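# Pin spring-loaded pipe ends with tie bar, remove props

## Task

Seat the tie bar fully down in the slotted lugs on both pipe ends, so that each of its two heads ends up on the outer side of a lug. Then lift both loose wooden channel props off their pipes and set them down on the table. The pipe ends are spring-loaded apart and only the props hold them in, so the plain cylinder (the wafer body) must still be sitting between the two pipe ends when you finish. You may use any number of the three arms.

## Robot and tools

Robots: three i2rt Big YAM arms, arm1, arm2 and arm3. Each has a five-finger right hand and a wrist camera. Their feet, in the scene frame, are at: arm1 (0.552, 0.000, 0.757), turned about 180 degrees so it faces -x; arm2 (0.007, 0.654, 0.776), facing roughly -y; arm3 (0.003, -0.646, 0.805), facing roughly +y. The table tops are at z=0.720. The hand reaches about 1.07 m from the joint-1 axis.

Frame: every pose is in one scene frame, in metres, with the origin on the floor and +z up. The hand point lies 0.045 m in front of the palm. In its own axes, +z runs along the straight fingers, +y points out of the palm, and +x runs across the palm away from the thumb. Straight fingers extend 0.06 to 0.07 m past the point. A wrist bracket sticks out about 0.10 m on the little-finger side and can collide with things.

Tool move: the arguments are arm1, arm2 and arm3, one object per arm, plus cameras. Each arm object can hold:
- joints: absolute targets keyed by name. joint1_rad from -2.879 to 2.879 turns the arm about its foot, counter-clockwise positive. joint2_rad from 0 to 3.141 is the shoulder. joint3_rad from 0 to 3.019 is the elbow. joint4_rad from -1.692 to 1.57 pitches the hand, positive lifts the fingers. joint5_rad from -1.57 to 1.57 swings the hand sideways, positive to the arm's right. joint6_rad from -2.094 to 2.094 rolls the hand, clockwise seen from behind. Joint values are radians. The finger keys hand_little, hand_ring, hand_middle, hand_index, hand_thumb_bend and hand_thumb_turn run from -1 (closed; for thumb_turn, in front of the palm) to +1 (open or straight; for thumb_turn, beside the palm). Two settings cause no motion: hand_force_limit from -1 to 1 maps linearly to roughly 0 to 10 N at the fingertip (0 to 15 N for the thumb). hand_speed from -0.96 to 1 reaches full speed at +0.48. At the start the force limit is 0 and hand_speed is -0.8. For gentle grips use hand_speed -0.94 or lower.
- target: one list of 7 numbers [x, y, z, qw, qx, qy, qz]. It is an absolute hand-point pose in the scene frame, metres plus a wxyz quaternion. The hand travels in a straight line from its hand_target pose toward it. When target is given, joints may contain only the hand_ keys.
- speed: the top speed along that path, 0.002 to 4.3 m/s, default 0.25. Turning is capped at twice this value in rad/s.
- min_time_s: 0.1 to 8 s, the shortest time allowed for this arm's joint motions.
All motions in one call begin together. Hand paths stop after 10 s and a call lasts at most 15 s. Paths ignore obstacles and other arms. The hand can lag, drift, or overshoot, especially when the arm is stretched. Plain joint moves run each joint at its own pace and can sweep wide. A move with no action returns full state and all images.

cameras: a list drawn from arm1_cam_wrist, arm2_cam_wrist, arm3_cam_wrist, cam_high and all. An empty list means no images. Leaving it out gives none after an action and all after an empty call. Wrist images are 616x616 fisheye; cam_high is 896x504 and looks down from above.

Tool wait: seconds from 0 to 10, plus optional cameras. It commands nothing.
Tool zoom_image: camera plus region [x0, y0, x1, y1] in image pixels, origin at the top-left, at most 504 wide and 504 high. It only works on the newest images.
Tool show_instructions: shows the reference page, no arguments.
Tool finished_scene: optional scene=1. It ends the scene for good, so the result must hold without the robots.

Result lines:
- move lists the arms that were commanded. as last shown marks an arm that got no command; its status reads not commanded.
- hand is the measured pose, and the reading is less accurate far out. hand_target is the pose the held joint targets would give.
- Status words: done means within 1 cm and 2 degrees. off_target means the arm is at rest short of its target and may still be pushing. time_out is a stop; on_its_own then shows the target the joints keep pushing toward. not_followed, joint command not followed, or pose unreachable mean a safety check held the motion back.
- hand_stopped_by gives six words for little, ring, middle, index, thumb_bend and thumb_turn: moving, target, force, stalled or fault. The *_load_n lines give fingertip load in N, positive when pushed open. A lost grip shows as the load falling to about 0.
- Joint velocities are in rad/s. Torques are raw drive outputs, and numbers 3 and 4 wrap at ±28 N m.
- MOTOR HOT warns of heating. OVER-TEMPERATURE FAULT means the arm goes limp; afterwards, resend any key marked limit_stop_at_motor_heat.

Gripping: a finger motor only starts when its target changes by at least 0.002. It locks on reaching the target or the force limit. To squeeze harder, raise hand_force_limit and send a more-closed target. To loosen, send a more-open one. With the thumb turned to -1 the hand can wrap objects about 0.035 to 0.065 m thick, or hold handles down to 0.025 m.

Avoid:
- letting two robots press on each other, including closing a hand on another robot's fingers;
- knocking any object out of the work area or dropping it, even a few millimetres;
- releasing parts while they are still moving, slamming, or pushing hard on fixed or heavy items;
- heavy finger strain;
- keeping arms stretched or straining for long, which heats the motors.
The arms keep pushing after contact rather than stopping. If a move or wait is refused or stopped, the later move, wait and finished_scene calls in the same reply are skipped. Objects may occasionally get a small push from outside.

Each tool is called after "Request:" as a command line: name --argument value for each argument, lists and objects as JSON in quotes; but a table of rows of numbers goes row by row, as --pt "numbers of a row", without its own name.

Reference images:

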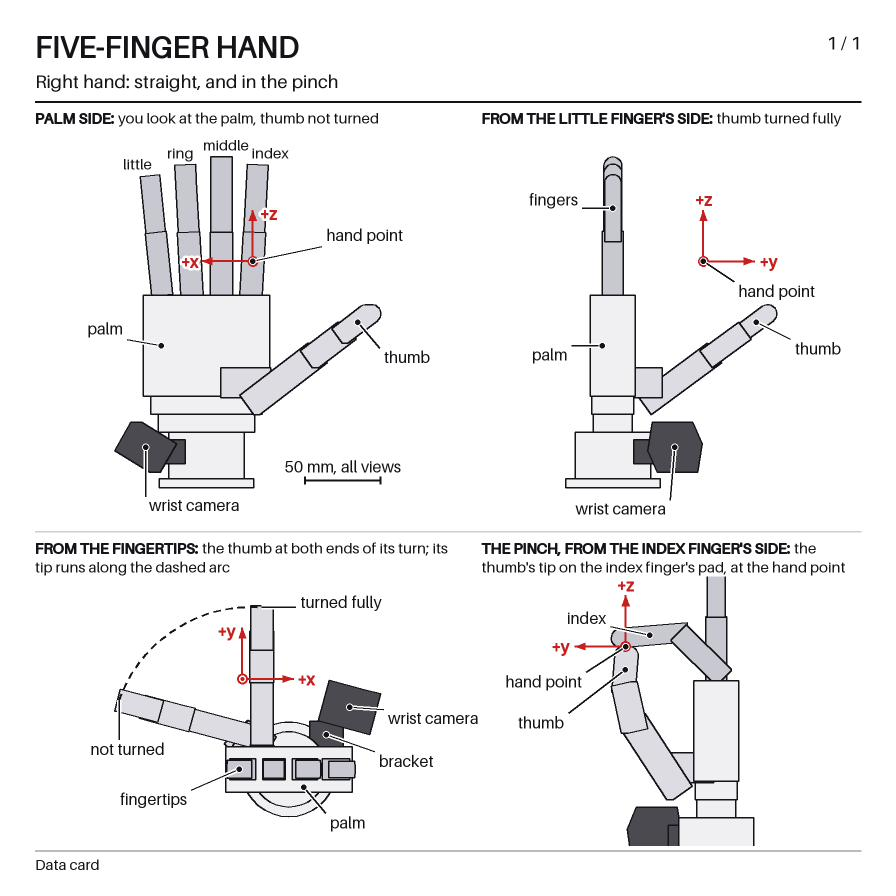

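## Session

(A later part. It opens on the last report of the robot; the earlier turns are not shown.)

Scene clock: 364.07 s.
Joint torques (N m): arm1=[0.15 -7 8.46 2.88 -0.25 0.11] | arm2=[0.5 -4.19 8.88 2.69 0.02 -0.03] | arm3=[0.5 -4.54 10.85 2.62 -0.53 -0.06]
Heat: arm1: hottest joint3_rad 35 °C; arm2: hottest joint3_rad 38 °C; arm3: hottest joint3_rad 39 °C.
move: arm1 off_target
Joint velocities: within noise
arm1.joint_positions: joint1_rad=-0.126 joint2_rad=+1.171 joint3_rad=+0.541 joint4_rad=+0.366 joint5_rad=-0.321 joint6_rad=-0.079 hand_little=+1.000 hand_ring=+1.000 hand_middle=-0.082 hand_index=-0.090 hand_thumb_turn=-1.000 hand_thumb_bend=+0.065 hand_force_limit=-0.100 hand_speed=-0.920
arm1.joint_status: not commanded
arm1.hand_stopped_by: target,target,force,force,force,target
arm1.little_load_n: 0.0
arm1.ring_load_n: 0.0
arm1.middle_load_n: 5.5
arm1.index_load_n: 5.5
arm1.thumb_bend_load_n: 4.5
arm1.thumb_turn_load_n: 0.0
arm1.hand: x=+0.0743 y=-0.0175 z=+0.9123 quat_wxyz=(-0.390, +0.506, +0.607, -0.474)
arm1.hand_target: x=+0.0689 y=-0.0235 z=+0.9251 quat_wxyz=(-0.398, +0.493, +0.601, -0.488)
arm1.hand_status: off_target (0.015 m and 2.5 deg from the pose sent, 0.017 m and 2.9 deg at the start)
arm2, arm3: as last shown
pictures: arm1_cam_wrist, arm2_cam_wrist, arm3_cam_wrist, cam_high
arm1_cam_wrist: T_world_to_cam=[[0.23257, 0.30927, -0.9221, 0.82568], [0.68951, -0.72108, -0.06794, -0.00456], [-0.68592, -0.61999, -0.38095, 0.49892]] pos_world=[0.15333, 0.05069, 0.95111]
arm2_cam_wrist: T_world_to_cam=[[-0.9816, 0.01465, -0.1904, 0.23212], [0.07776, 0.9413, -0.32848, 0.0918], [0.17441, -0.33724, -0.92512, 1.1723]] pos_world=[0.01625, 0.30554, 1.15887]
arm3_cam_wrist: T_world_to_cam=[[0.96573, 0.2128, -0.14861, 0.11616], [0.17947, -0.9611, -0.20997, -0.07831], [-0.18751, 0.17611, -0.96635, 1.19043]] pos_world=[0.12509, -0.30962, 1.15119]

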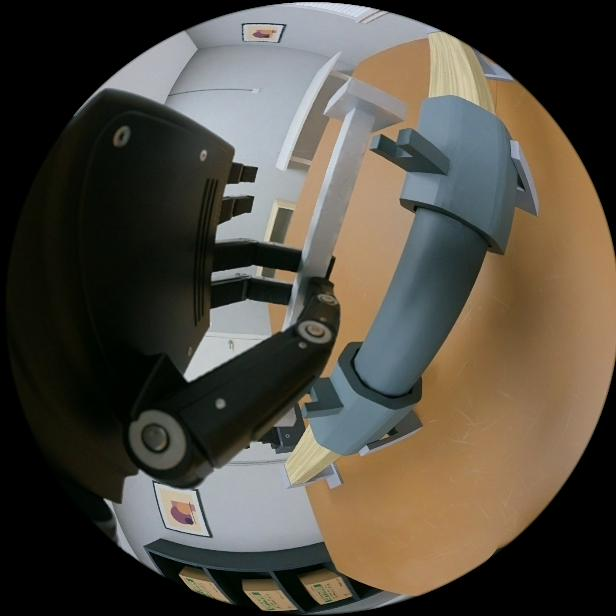

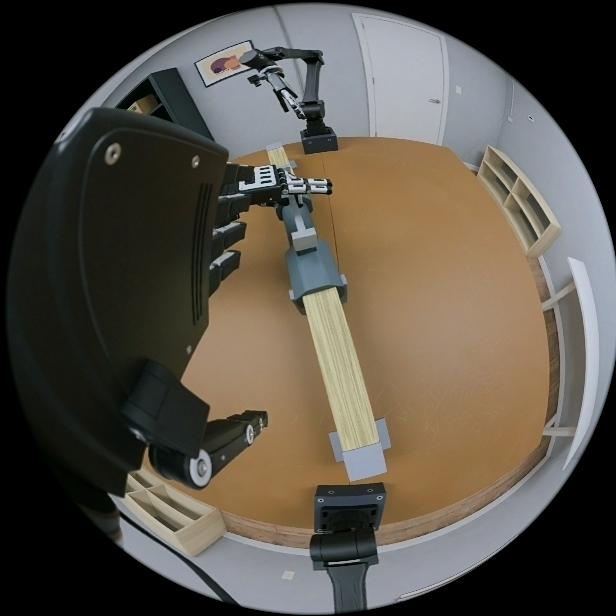

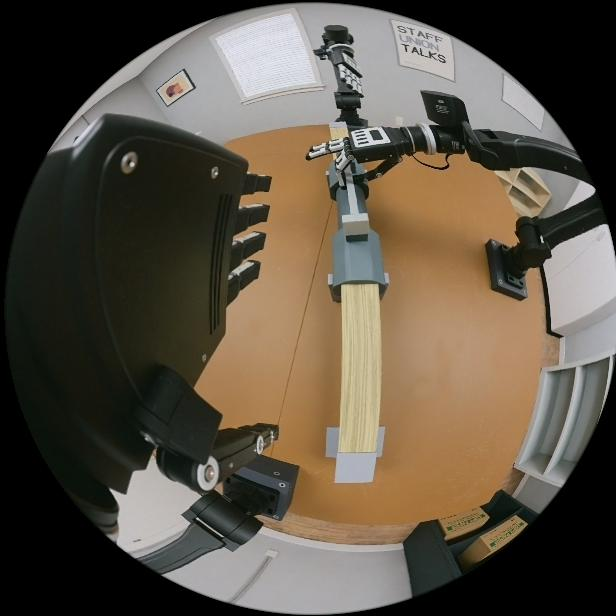

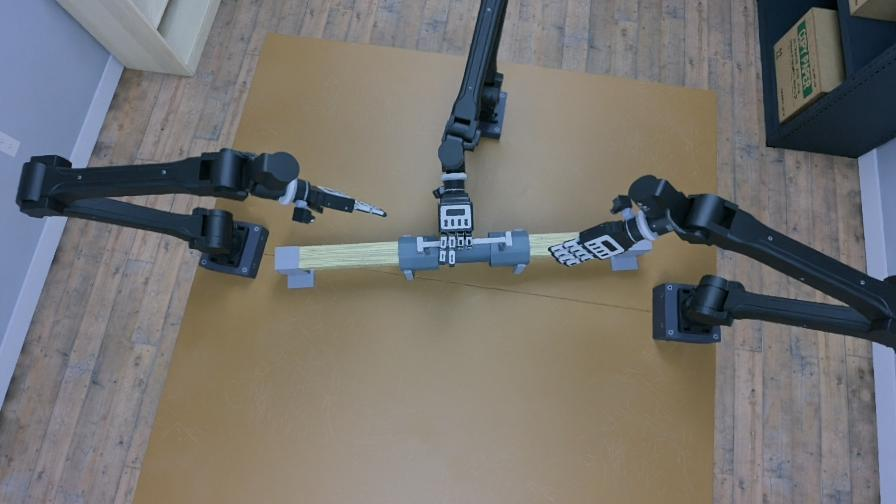

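Request:
move --arm1 '{"target":[0.0690,-0.0265,0.919,0.3980,-0.4930,-0.6010,0.4880],"speed":0.04}' --cameras '["cam_high","arm1_cam_wrist","arm2_cam_wrist","arm3_cam_wrist"]'

Request:
zoom_image --camera "arm1_cam_wrist" --region '[310, 70, 430, 190]'

Request:
zoom_image --camera "arm2_cam_wrist" --region '[270, 200, 340, 270]'

Request:
zoom_image --camera "arm3_cam_wrist" --region '[320, 190, 390, 260]'

Request:
zoom_image --camera "cam_high" --region '[410, 225, 450, 255]'

Request:
zoom_image --camera "cam_high" --region '[485, 220, 525, 250]'

Scene clock: 389.67 s.
Joint torques (N m): arm1=[0.32 -6.83 7.87 2.8 -0.01 0.11] | arm2=[0.5 -4.19 8.88 2.69 0.02 -0.03] | arm3=[0.5 -4.66 10.85 2.62 -0.52 -0.05]
Heat: arm1: hottest joint3_rad 35 °C; arm2: hottest joint3_rad 39 °C; arm3: hottest joint3_rad 39 °C.
move: arm1 off_target
Joint velocities: within noise
arm1.joint_positions: joint1_rad=-0.117 joint2_rad=+1.181 joint3_rad=+0.536 joint4_rad=+0.391 joint5_rad=-0.318 joint6_rad=-0.078 hand_little=+1.000 hand_ring=+1.000 hand_middle=-0.082 hand_index=-0.090 hand_thumb_turn=-1.000 hand_thumb_bend=+0.065 hand_force_limit=-0.100 hand_speed=-0.920
arm1.joint_status: not commanded
arm1.hand_stopped_by: target,target,force,force,force,target
arm1.little_load_n: 0.0
arm1.ring_load_n: 0.0
arm1.middle_load_n: 5.5
arm1.index_load_n: 5.0
arm1.thumb_bend_load_n: 4.5
arm1.thumb_turn_load_n: 0.0
arm1.hand: x=+0.0727 y=-0.0210 z=+0.9106 quat_wxyz=(-0.392, +0.501, +0.607, -0.477)
arm1.hand_target: x=+0.0692 y=-0.0264 z=+0.9191 quat_wxyz=(-0.398, +0.493, +0.601, -0.488)
arm1.hand_status: off_target (0.011 m and 1.9 deg from the pose sent, 0.012 m and 2.5 deg at the start)
arm2, arm3: as last shown
pictures: arm1_cam_wrist, arm2_cam_wrist, arm3_cam_wrist, cam_high
arm1_cam_wrist: T_world_to_cam=[[0.22218, 0.31219, -0.92367, 0.82773], [0.69322, -0.71676, -0.0755, 0.0007], [-0.68563, -0.62353, -0.37567, 0.49009]] pos_world=[0.15163, 0.04768, 0.94871]
arm2_cam_wrist: T_world_to_cam=[[-0.9816, 0.01465, -0.1904, 0.23212], [0.07776, 0.9413, -0.32848, 0.0918], [0.17441, -0.33724, -0.92512, 1.1723]] pos_world=[0.01625, 0.30554, 1.15887]
arm3_cam_wrist: T_world_to_cam=[[0.96573, 0.2128, -0.14861, 0.11616], [0.17947, -0.9611, -0.20997, -0.07831], [-0.18751, 0.17611, -0.96635, 1.19043]] pos_world=[0.12509, -0.30962, 1.15119]

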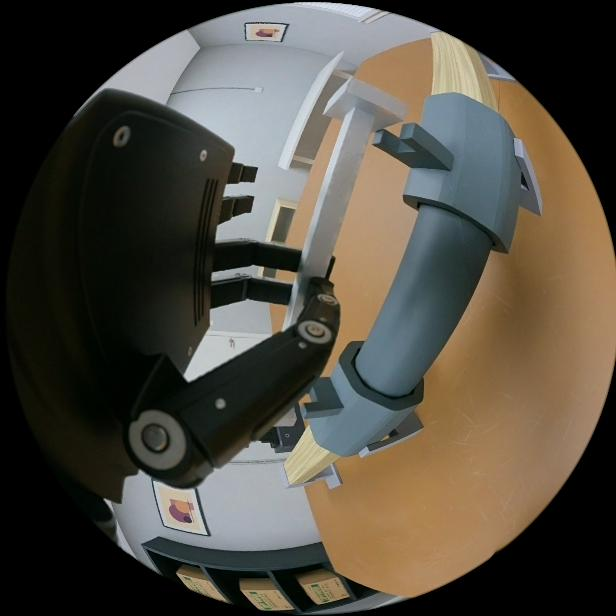

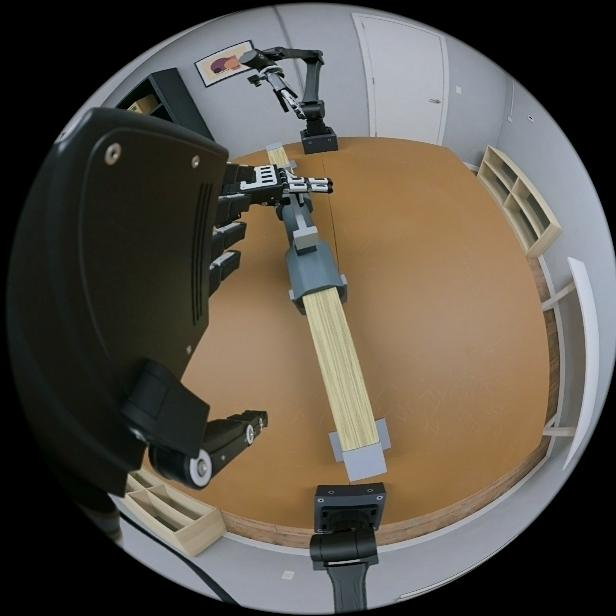

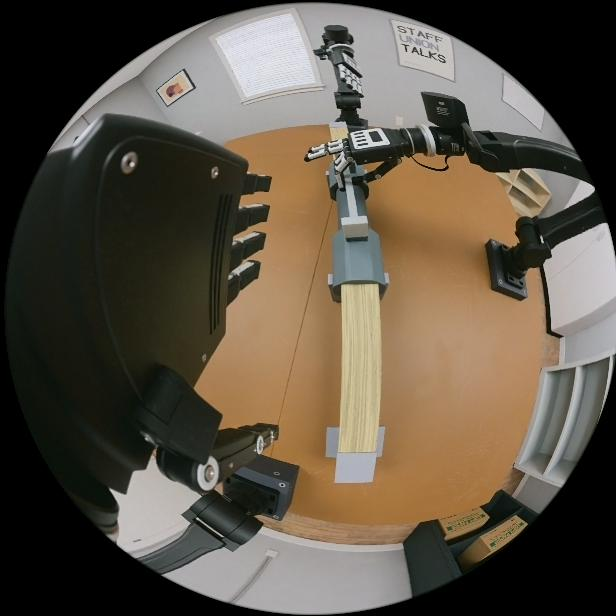

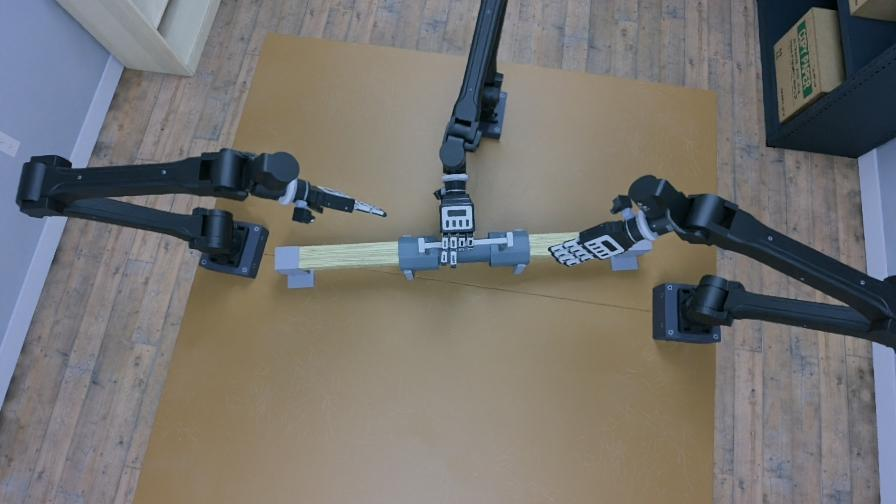

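Scaled by 4.200 from the camera's image (finer frame: 880x880).

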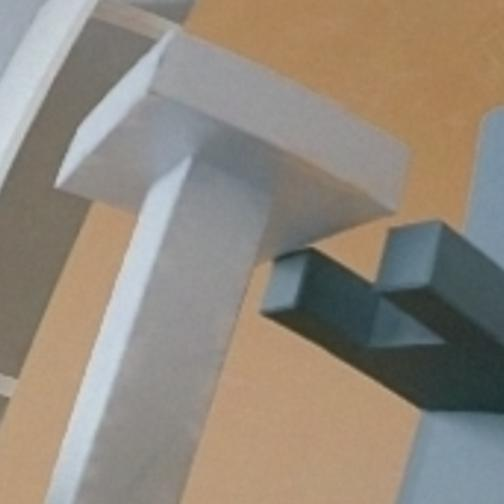

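Scaled by 7.200 from the camera's image (finer frame: 880x880).

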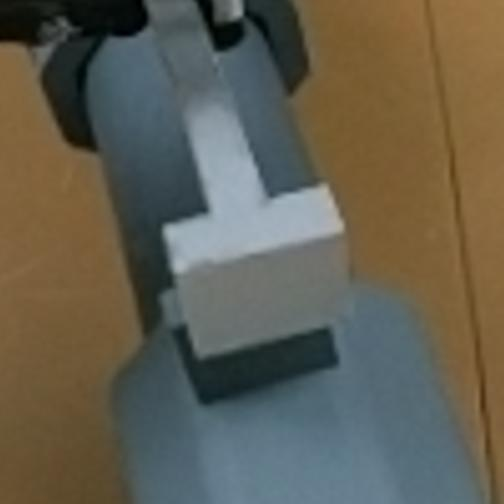

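Scaled by 7.200 from the camera's image (finer frame: 880x880).

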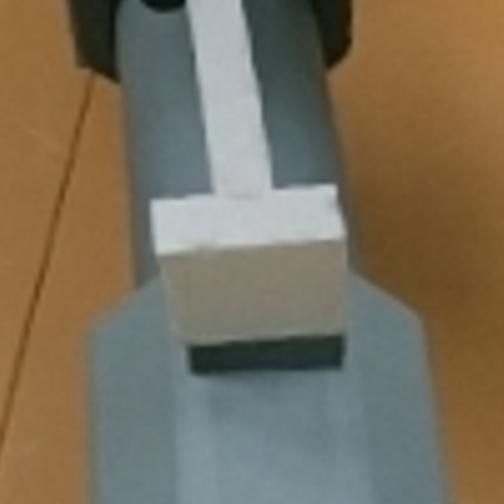

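Scaled by 12.600 from the camera's image (finer frame: 1280x720).

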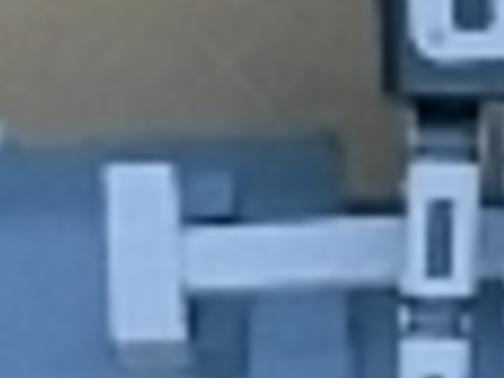

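Scaled by 12.600 from the camera's image (finer frame: 1280x720).

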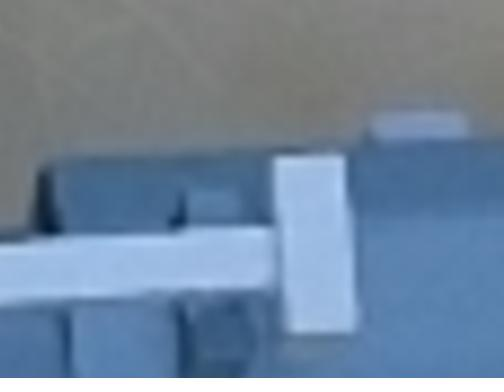

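Request:
move --arm1 '{"target": [0.0715, -0.0245, 0.916, 0.400, -0.496, -0.5995, 0.484], "speed": 0.05}' --cameras '["cam_high", "arm2_cam_wrist", "arm3_cam_wrist"]'

Request:
zoom_image --camera "cam_high" --region '[400, 220, 530, 260]'

Request:
zoom_image --camera "arm2_cam_wrist" --region '[270, 200, 340, 270]'

Request:
zoom_image --camera "arm3_cam_wrist" --region '[320, 190, 390, 260]'

Scene clock: 416.27 s.
Joint torques (N m): arm1=[0.21 -7 7.53 2.65 0.07 0.11] | arm2=[0.5 -4.19 8.88 2.69 0.02 -0.03] | arm3=[0.5 -4.6 10.84 2.59 -0.52 -0.06]
Heat: arm1: hottest joint3_rad 35 °C; arm2: hottest joint3_rad 39 °C; arm3: hottest joint3_rad 40 °C.
move: arm1 done
Joint velocities: within noise
arm1.joint_positions: joint1_rad=-0.115 joint2_rad=+1.181 joint3_rad=+0.529 joint4_rad=+0.399 joint5_rad=-0.311 joint6_rad=-0.078 hand_little=+1.000 hand_ring=+1.000 hand_middle=-0.082 hand_index=-0.090 hand_thumb_turn=-1.000 hand_thumb_bend=+0.065 hand_force_limit=-0.100 hand_speed=-0.920
arm1.joint_status: not commanded
arm1.hand_stopped_by: target,target,force,force,force,target
arm1.little_load_n: 0.0
arm1.ring_load_n: 0.0
arm1.middle_load_n: 5.5
arm1.index_load_n: 4.5
arm1.thumb_bend_load_n: 5.0
arm1.thumb_turn_load_n: 0.0
arm1.hand: x=+0.0736 y=-0.0205 z=+0.9089 quat_wxyz=(-0.394, +0.502, +0.606, -0.475)
arm1.hand_target: x=+0.0717 y=-0.0246 z=+0.9159 quat_wxyz=(-0.400, +0.496, +0.600, -0.484)
arm1.hand_status: done (0.008 m and 1.6 deg from the pose sent, 0.007 m and 1.6 deg at the start)
arm2, arm3: as last shown
pictures: arm2_cam_wrist, arm3_cam_wrist, cam_high
arm2_cam_wrist: T_world_to_cam=[[-0.9816, 0.01465, -0.1904, 0.23212], [0.07776, 0.9413, -0.32848, 0.0918], [0.17441, -0.33724, -0.92512, 1.1723]] pos_world=[0.01625, 0.30554, 1.15887]
arm3_cam_wrist: T_world_to_cam=[[0.96573, 0.2128, -0.14861, 0.11616], [0.17947, -0.9611, -0.20997, -0.07831], [-0.18751, 0.17611, -0.96635, 1.19043]] pos_world=[0.12509, -0.30962, 1.15119]

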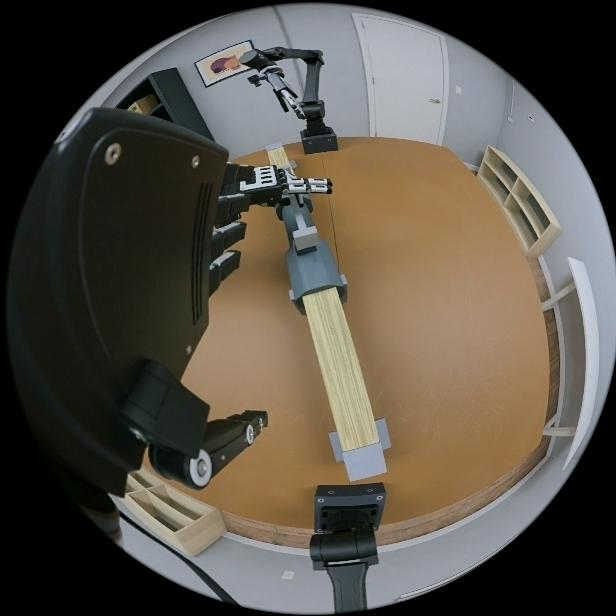

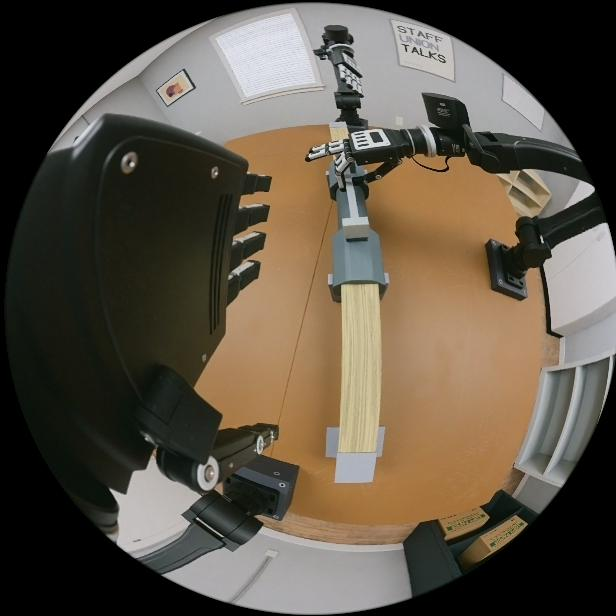

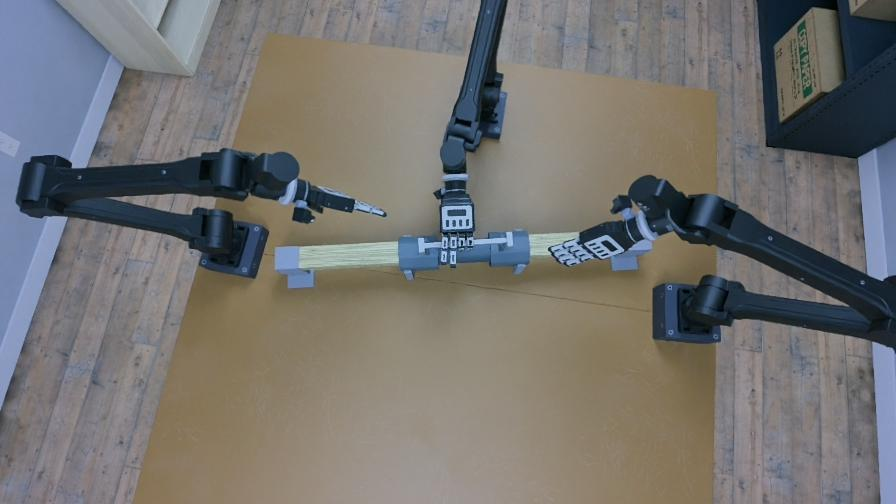

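Scaled by 3.877 from the camera's image (finer frame: 1280x720).

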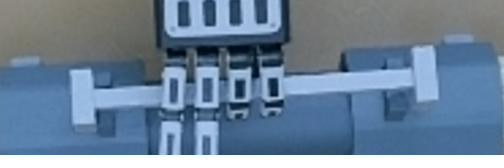

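Scaled by 7.200 from the camera's image (finer frame: 880x880).

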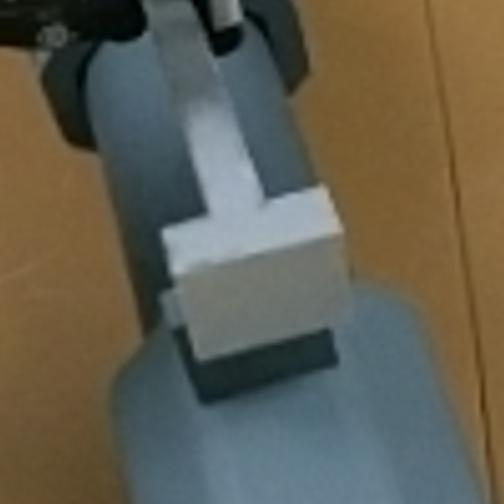

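Scaled by 7.200 from the camera's image (finer frame: 880x880).

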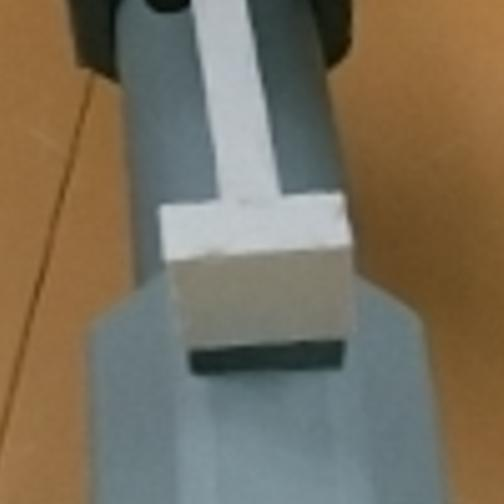

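Request:
zoom_image --camera "cam_high" --region '[410, 225, 450, 255]'

Request:
zoom_image --camera "cam_high" --region '[485, 220, 525, 250]'

Scaled by 12.600 from the camera's image (finer frame: 1280x720).

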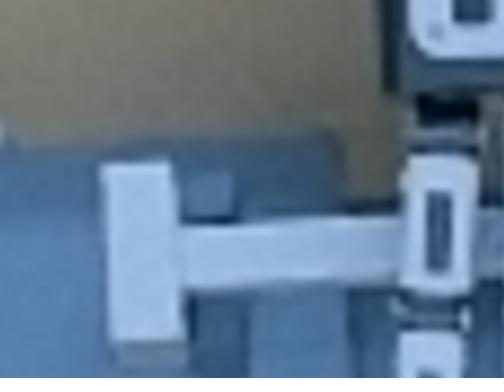

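Scaled by 12.600 from the camera's image (finer frame: 1280x720).

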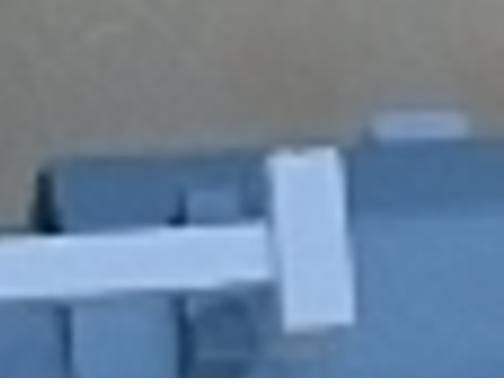

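Request:
move --arm1 '{"target": [0.0738, -0.0225, 0.918, 0.3986, -0.5032, -0.6007, 0.4764], "speed": 0.05}' --cameras '["cam_high", "arm2_cam_wrist", "arm3_cam_wrist"]'

Request:
zoom_image --camera "cam_high" --region '[410, 225, 450, 255]'

Request:
zoom_image --camera "cam_high" --region '[485, 220, 525, 250]'

Request:
zoom_image --camera "arm2_cam_wrist" --region '[270, 200, 340, 270]'

Request:
zoom_image --camera "arm3_cam_wrist" --region '[320, 190, 390, 260]'

Scene clock: 438.70 s.
Joint torques (N m): arm1=[0.03 -8.47 8.25 1.58 0.05 0.09] | arm2=[0.5 -4.19 8.88 2.67 0.02 -0.03] | arm3=[0.5 -4.66 10.85 2.61 -0.52 -0.05]
Heat: arm1: hottest joint3_rad 34 °C; arm2: hottest joint3_rad 40 °C; arm3: hottest joint3_rad 40 °C.
move: arm1 off_target
Joint velocities: within noise
arm1.joint_positions: joint1_rad=-0.115 joint2_rad=+1.181 joint3_rad=+0.528 joint4_rad=+0.385 joint5_rad=-0.296 joint6_rad=-0.078 hand_little=+1.000 hand_ring=+1.000 hand_middle=-0.082 hand_index=-0.090 hand_thumb_turn=-1.000 hand_thumb_bend=+0.065 hand_force_limit=-0.100 hand_speed=-0.920
arm1.joint_status: not commanded
arm1.hand_stopped_by: target,target,force,force,force,target
arm1.little_load_n: 0.0
arm1.ring_load_n: 0.0
arm1.middle_load_n: 5.5
arm1.index_load_n: 5.0
arm1.thumb_bend_load_n: 5.0
arm1.thumb_turn_load_n: 0.0
arm1.hand: x=+0.0748 y=-0.0183 z=+0.9052 quat_wxyz=(-0.393, +0.509, +0.605, -0.469)
arm1.hand_target: x=+0.0738 y=-0.0225 z=+0.9178 quat_wxyz=(-0.399, +0.503, +0.601, -0.476)
arm1.hand_status: off_target (0.014 m and 1.4 deg from the pose sent, 0.009 m and 0.8 deg at the start)
arm2.joint_positions: joint1_rad=+0.222 joint2_rad=+0.881 joint3_rad=+0.933 joint4_rad=-0.718 joint5_rad=-0.002 joint6_rad=-1.042 hand_little=+1.000 hand_ring=+1.000 hand_middle=+1.000 hand_index=+1.000 hand_thumb_turn=+1.000 hand_thumb_bend=+1.000 hand_force_limit=+0.000 hand_speed=-0.800
arm2.joint_status: not commanded
arm2.hand_stopped_by: target,target,target,target,target,target
arm2.little_load_n: 0.0
arm2.ring_load_n: 0.0
arm2.middle_load_n: 0.0
arm2.index_load_n: 0.0
arm2.thumb_bend_load_n: 0.0
arm2.thumb_turn_load_n: 0.0
arm2.hand: x=+0.0410 y=+0.2646 z=+1.0533 quat_wxyz=(+0.179, +0.516, -0.735, +0.401)
arm2.hand_target: x=+0.0450 y=+0.2602 z=+1.0599 quat_wxyz=(+0.182, +0.512, -0.731, +0.413)
arm2.hand_status: not commanded
arm3.joint_positions: joint1_rad=-0.399 joint2_rad=+0.913 joint3_rad=+0.911 joint4_rad=-0.925 joint5_rad=-0.451 joint6_rad=-1.665 hand_little=+1.000 hand_ring=+1.000 hand_middle=+1.000 hand_index=+1.000 hand_thumb_turn=+1.000 hand_thumb_bend=+1.000 hand_force_limit=+0.000 hand_speed=-0.800
arm3.joint_status: not commanded
arm3.hand_stopped_by: target,target,target,target,target,target
arm3.little_load_n: 0.0
arm3.ring_load_n: 0.0
arm3.middle_load_n: 0.0
arm3.index_load_n: 0.0
arm3.thumb_bend_load_n: 0.0
arm3.thumb_turn_load_n: 0.0
arm3.hand: x=+0.1047 y=-0.2867 z=+1.0391 quat_wxyz=(-0.345, +0.688, +0.621, +0.145)
arm3.hand_target: x=+0.1099 y=-0.2803 z=+1.0501 quat_wxyz=(-0.353, +0.679, +0.622, +0.163)
arm3.hand_status: not commanded
pictures: arm2_cam_wrist, arm3_cam_wrist, cam_high
arm2_cam_wrist: T_world_to_cam=[[-0.9816, 0.01465, -0.1904, 0.23212], [0.07776, 0.9413, -0.32848, 0.0918], [0.17441, -0.33724, -0.92512, 1.1723]] pos_world=[0.01625, 0.30554, 1.15887]
arm3_cam_wrist: T_world_to_cam=[[0.96573, 0.2128, -0.14861, 0.11616], [0.17947, -0.9611, -0.20997, -0.07831], [-0.18751, 0.17611, -0.96635, 1.19043]] pos_world=[0.12509, -0.30962, 1.15119]

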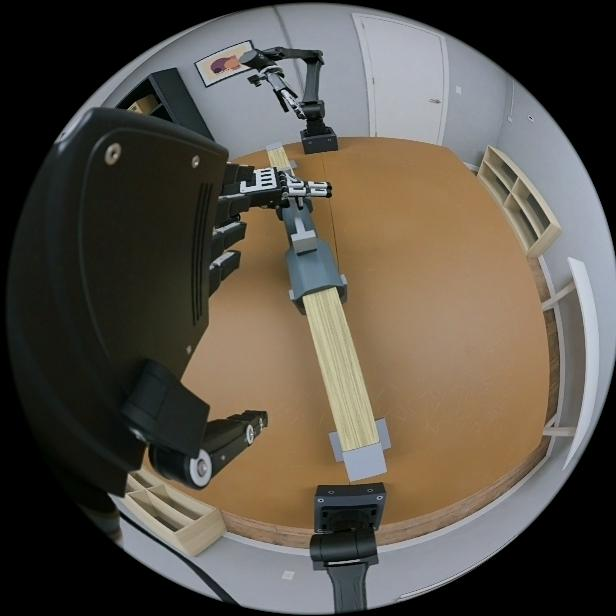

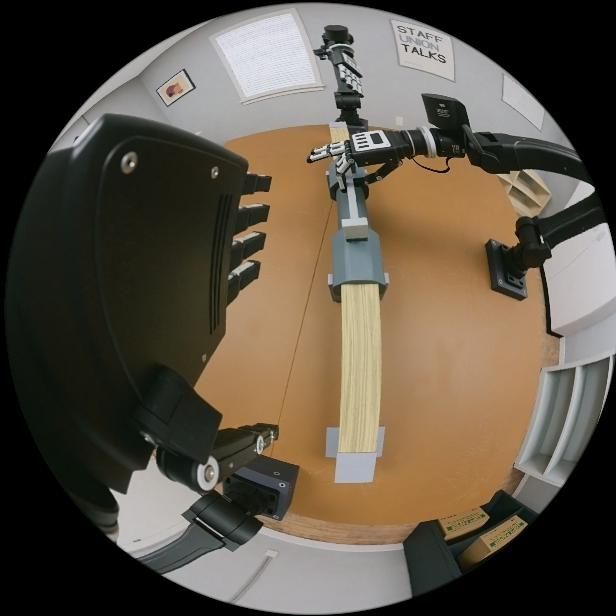

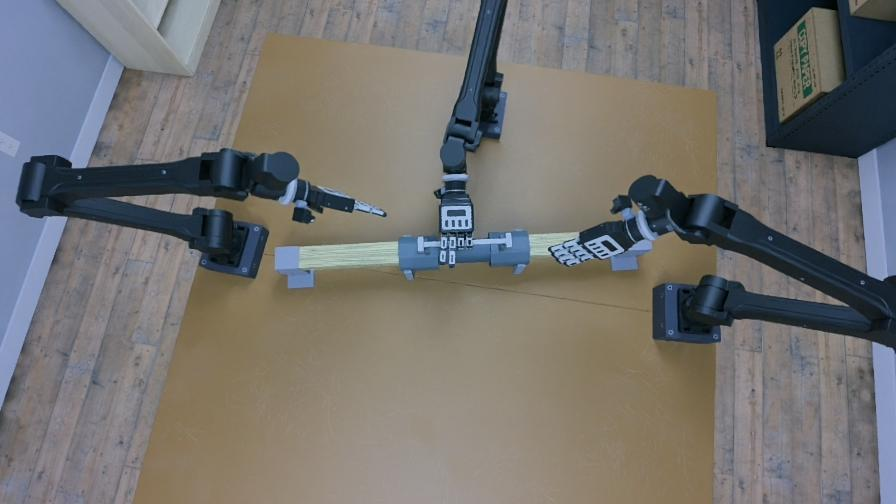

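Scaled by 12.600 from the camera's image (finer frame: 1280x720).

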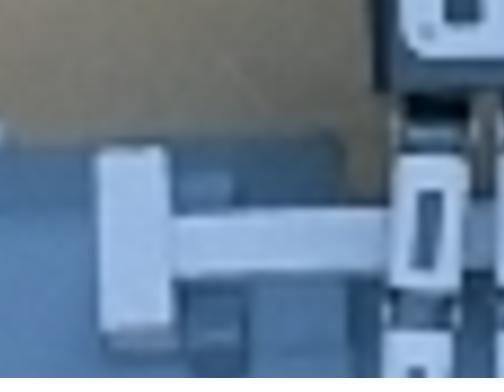

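Scaled by 12.600 from the camera's image (finer frame: 1280x720).

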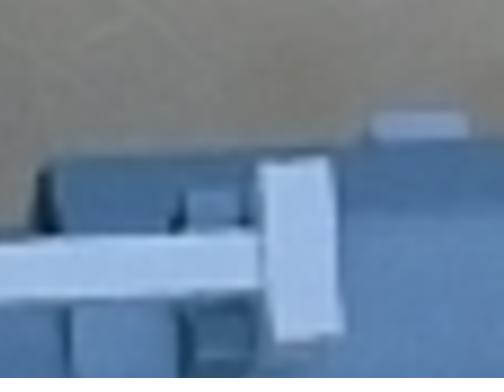

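Scaled by 7.200 from the camera's image (finer frame: 880x880).

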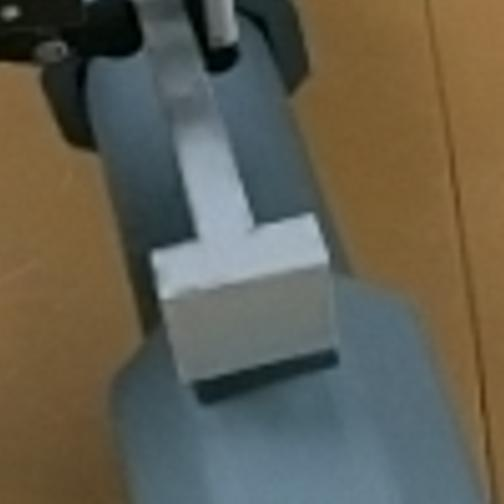

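Scaled by 7.200 from the camera's image (finer frame: 880x880).

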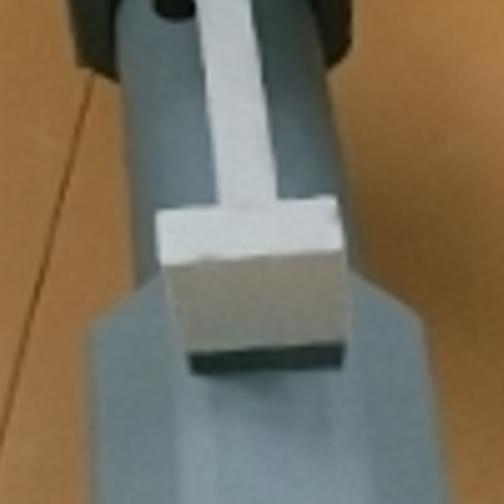

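Request:
move --arm1 '{"target": [0.0747, -0.0225, 0.912, 0.3986, -0.5032, -0.6007, 0.4764], "speed": 0.04}' --cameras '["cam_high", "arm2_cam_wrist", "arm3_cam_wrist"]'

Request:
zoom_image --camera "cam_high" --region '[410, 225, 450, 255]'

Request:
zoom_image --camera "cam_high" --region '[485, 220, 525, 250]'

Request:
zoom_image --camera "arm2_cam_wrist" --region '[270, 200, 340, 270]'

Request:
zoom_image --camera "arm3_cam_wrist" --region '[320, 190, 390, 260]'

Scene clock: 445.83 s.
Joint torques (N m): arm1=[0.09 -7.59 7.98 2.41 -0.01 0.09] | arm2=[0.5 -4.19 8.9 2.69 0.02 -0.03] | arm3=[0.5 -4.66 10.85 2.61 -0.52 -0.05]
Heat: arm1: hottest joint3_rad 34 °C; arm2: hottest joint3_rad 40 °C; arm3: hottest joint3_rad 40 °C.
move: arm1 off_target
Joint velocities: within noise
arm1.joint_positions: joint1_rad=-0.115 joint2_rad=+1.181 joint3_rad=+0.519 joint4_rad=+0.385 joint5_rad=-0.296 joint6_rad=-0.078 hand_little=+1.000 hand_ring=+1.000 hand_middle=-0.082 hand_index=-0.090 hand_thumb_turn=-1.000 hand_thumb_bend=+0.065 hand_force_limit=-0.100 hand_speed=-0.920
arm1.joint_status: not commanded
arm1.hand_stopped_by: target,target,force,force,force,target
arm1.little_load_n: -0.5
arm1.ring_load_n: 0.0
arm1.middle_load_n: 5.5
arm1.index_load_n: 5.0
arm1.thumb_bend_load_n: 4.5
arm1.thumb_turn_load_n: 0.0
arm1.hand: x=+0.0781 y=-0.0186 z=+0.9003 quat_wxyz=(-0.390, +0.512, +0.607, -0.466)
arm1.hand_target: x=+0.0749 y=-0.0225 z=+0.9119 quat_wxyz=(-0.398, +0.503, +0.601, -0.476)
arm1.hand_status: off_target (0.013 m and 1.9 deg from the pose sent, 0.008 m and 1.4 deg at the start)
arm2, arm3: as last shown
pictures: arm2_cam_wrist, arm3_cam_wrist, cam_high
arm2_cam_wrist: T_world_to_cam=[[-0.9816, 0.01465, -0.1904, 0.23212], [0.07776, 0.9413, -0.32848, 0.0918], [0.17441, -0.33724, -0.92512, 1.1723]] pos_world=[0.01625, 0.30554, 1.15887]
arm3_cam_wrist: T_world_to_cam=[[0.96573, 0.2128, -0.14861, 0.11616], [0.17947, -0.9611, -0.20997, -0.07831], [-0.18751, 0.17611, -0.96635, 1.19043]] pos_world=[0.12509, -0.30962, 1.15119]

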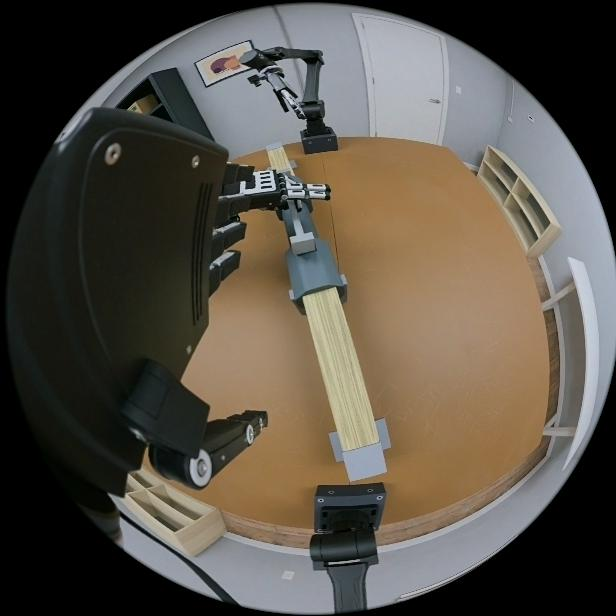

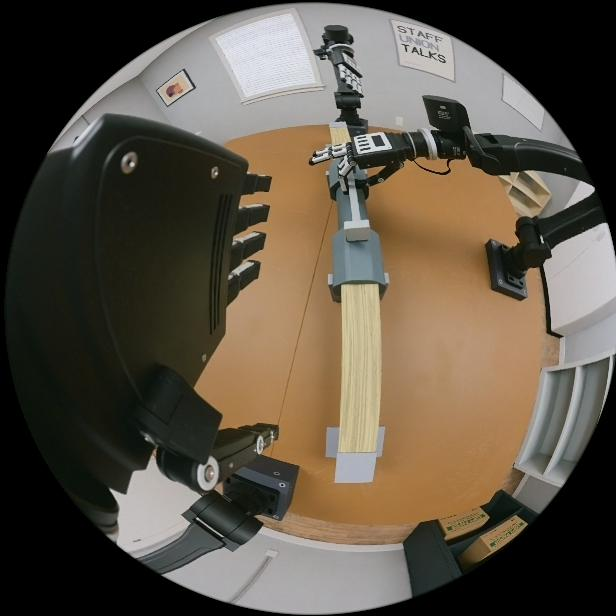

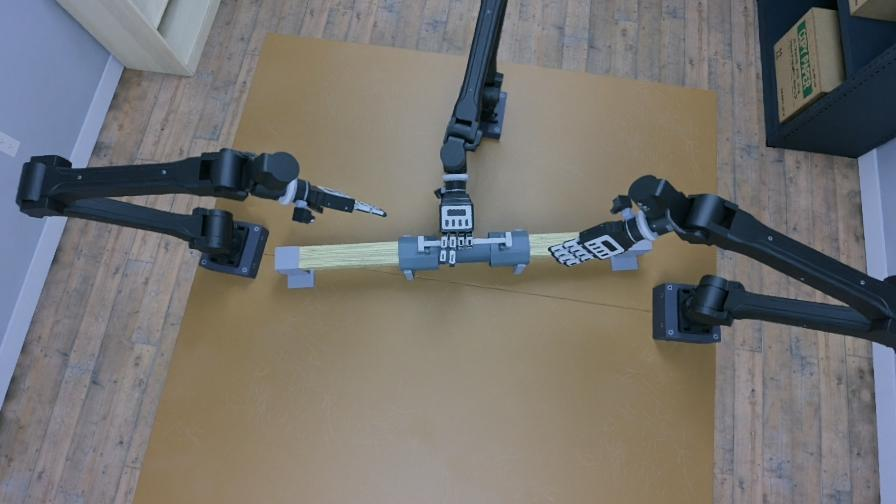

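Scaled by 12.600 from the camera's image (finer frame: 1280x720).

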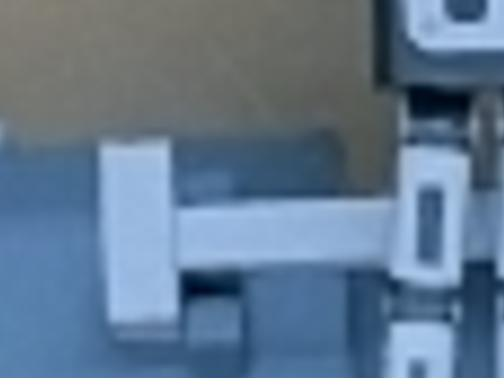

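Scaled by 12.600 from the camera's image (finer frame: 1280x720).

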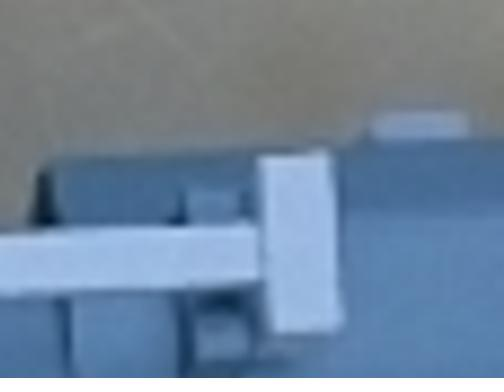

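Scaled by 7.200 from the camera's image (finer frame: 880x880).

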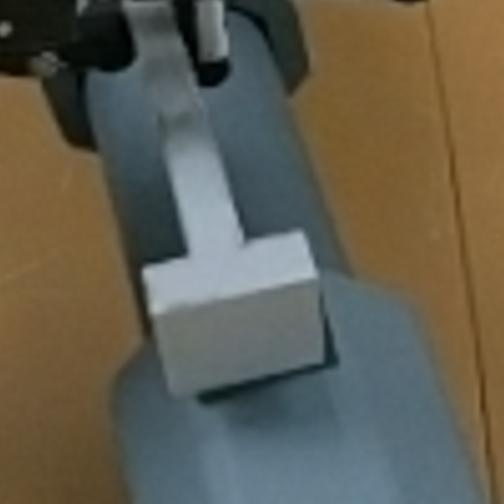

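Scaled by 7.200 from the camera's image (finer frame: 880x880).

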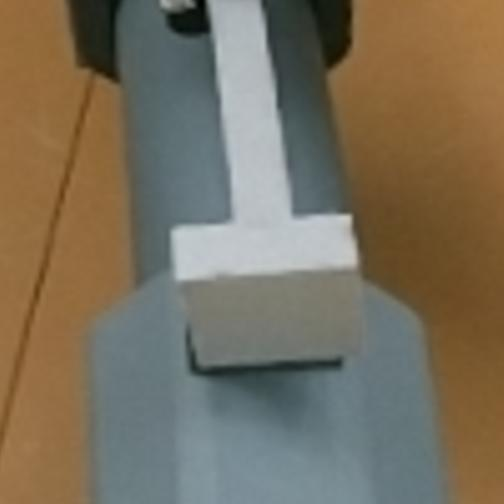

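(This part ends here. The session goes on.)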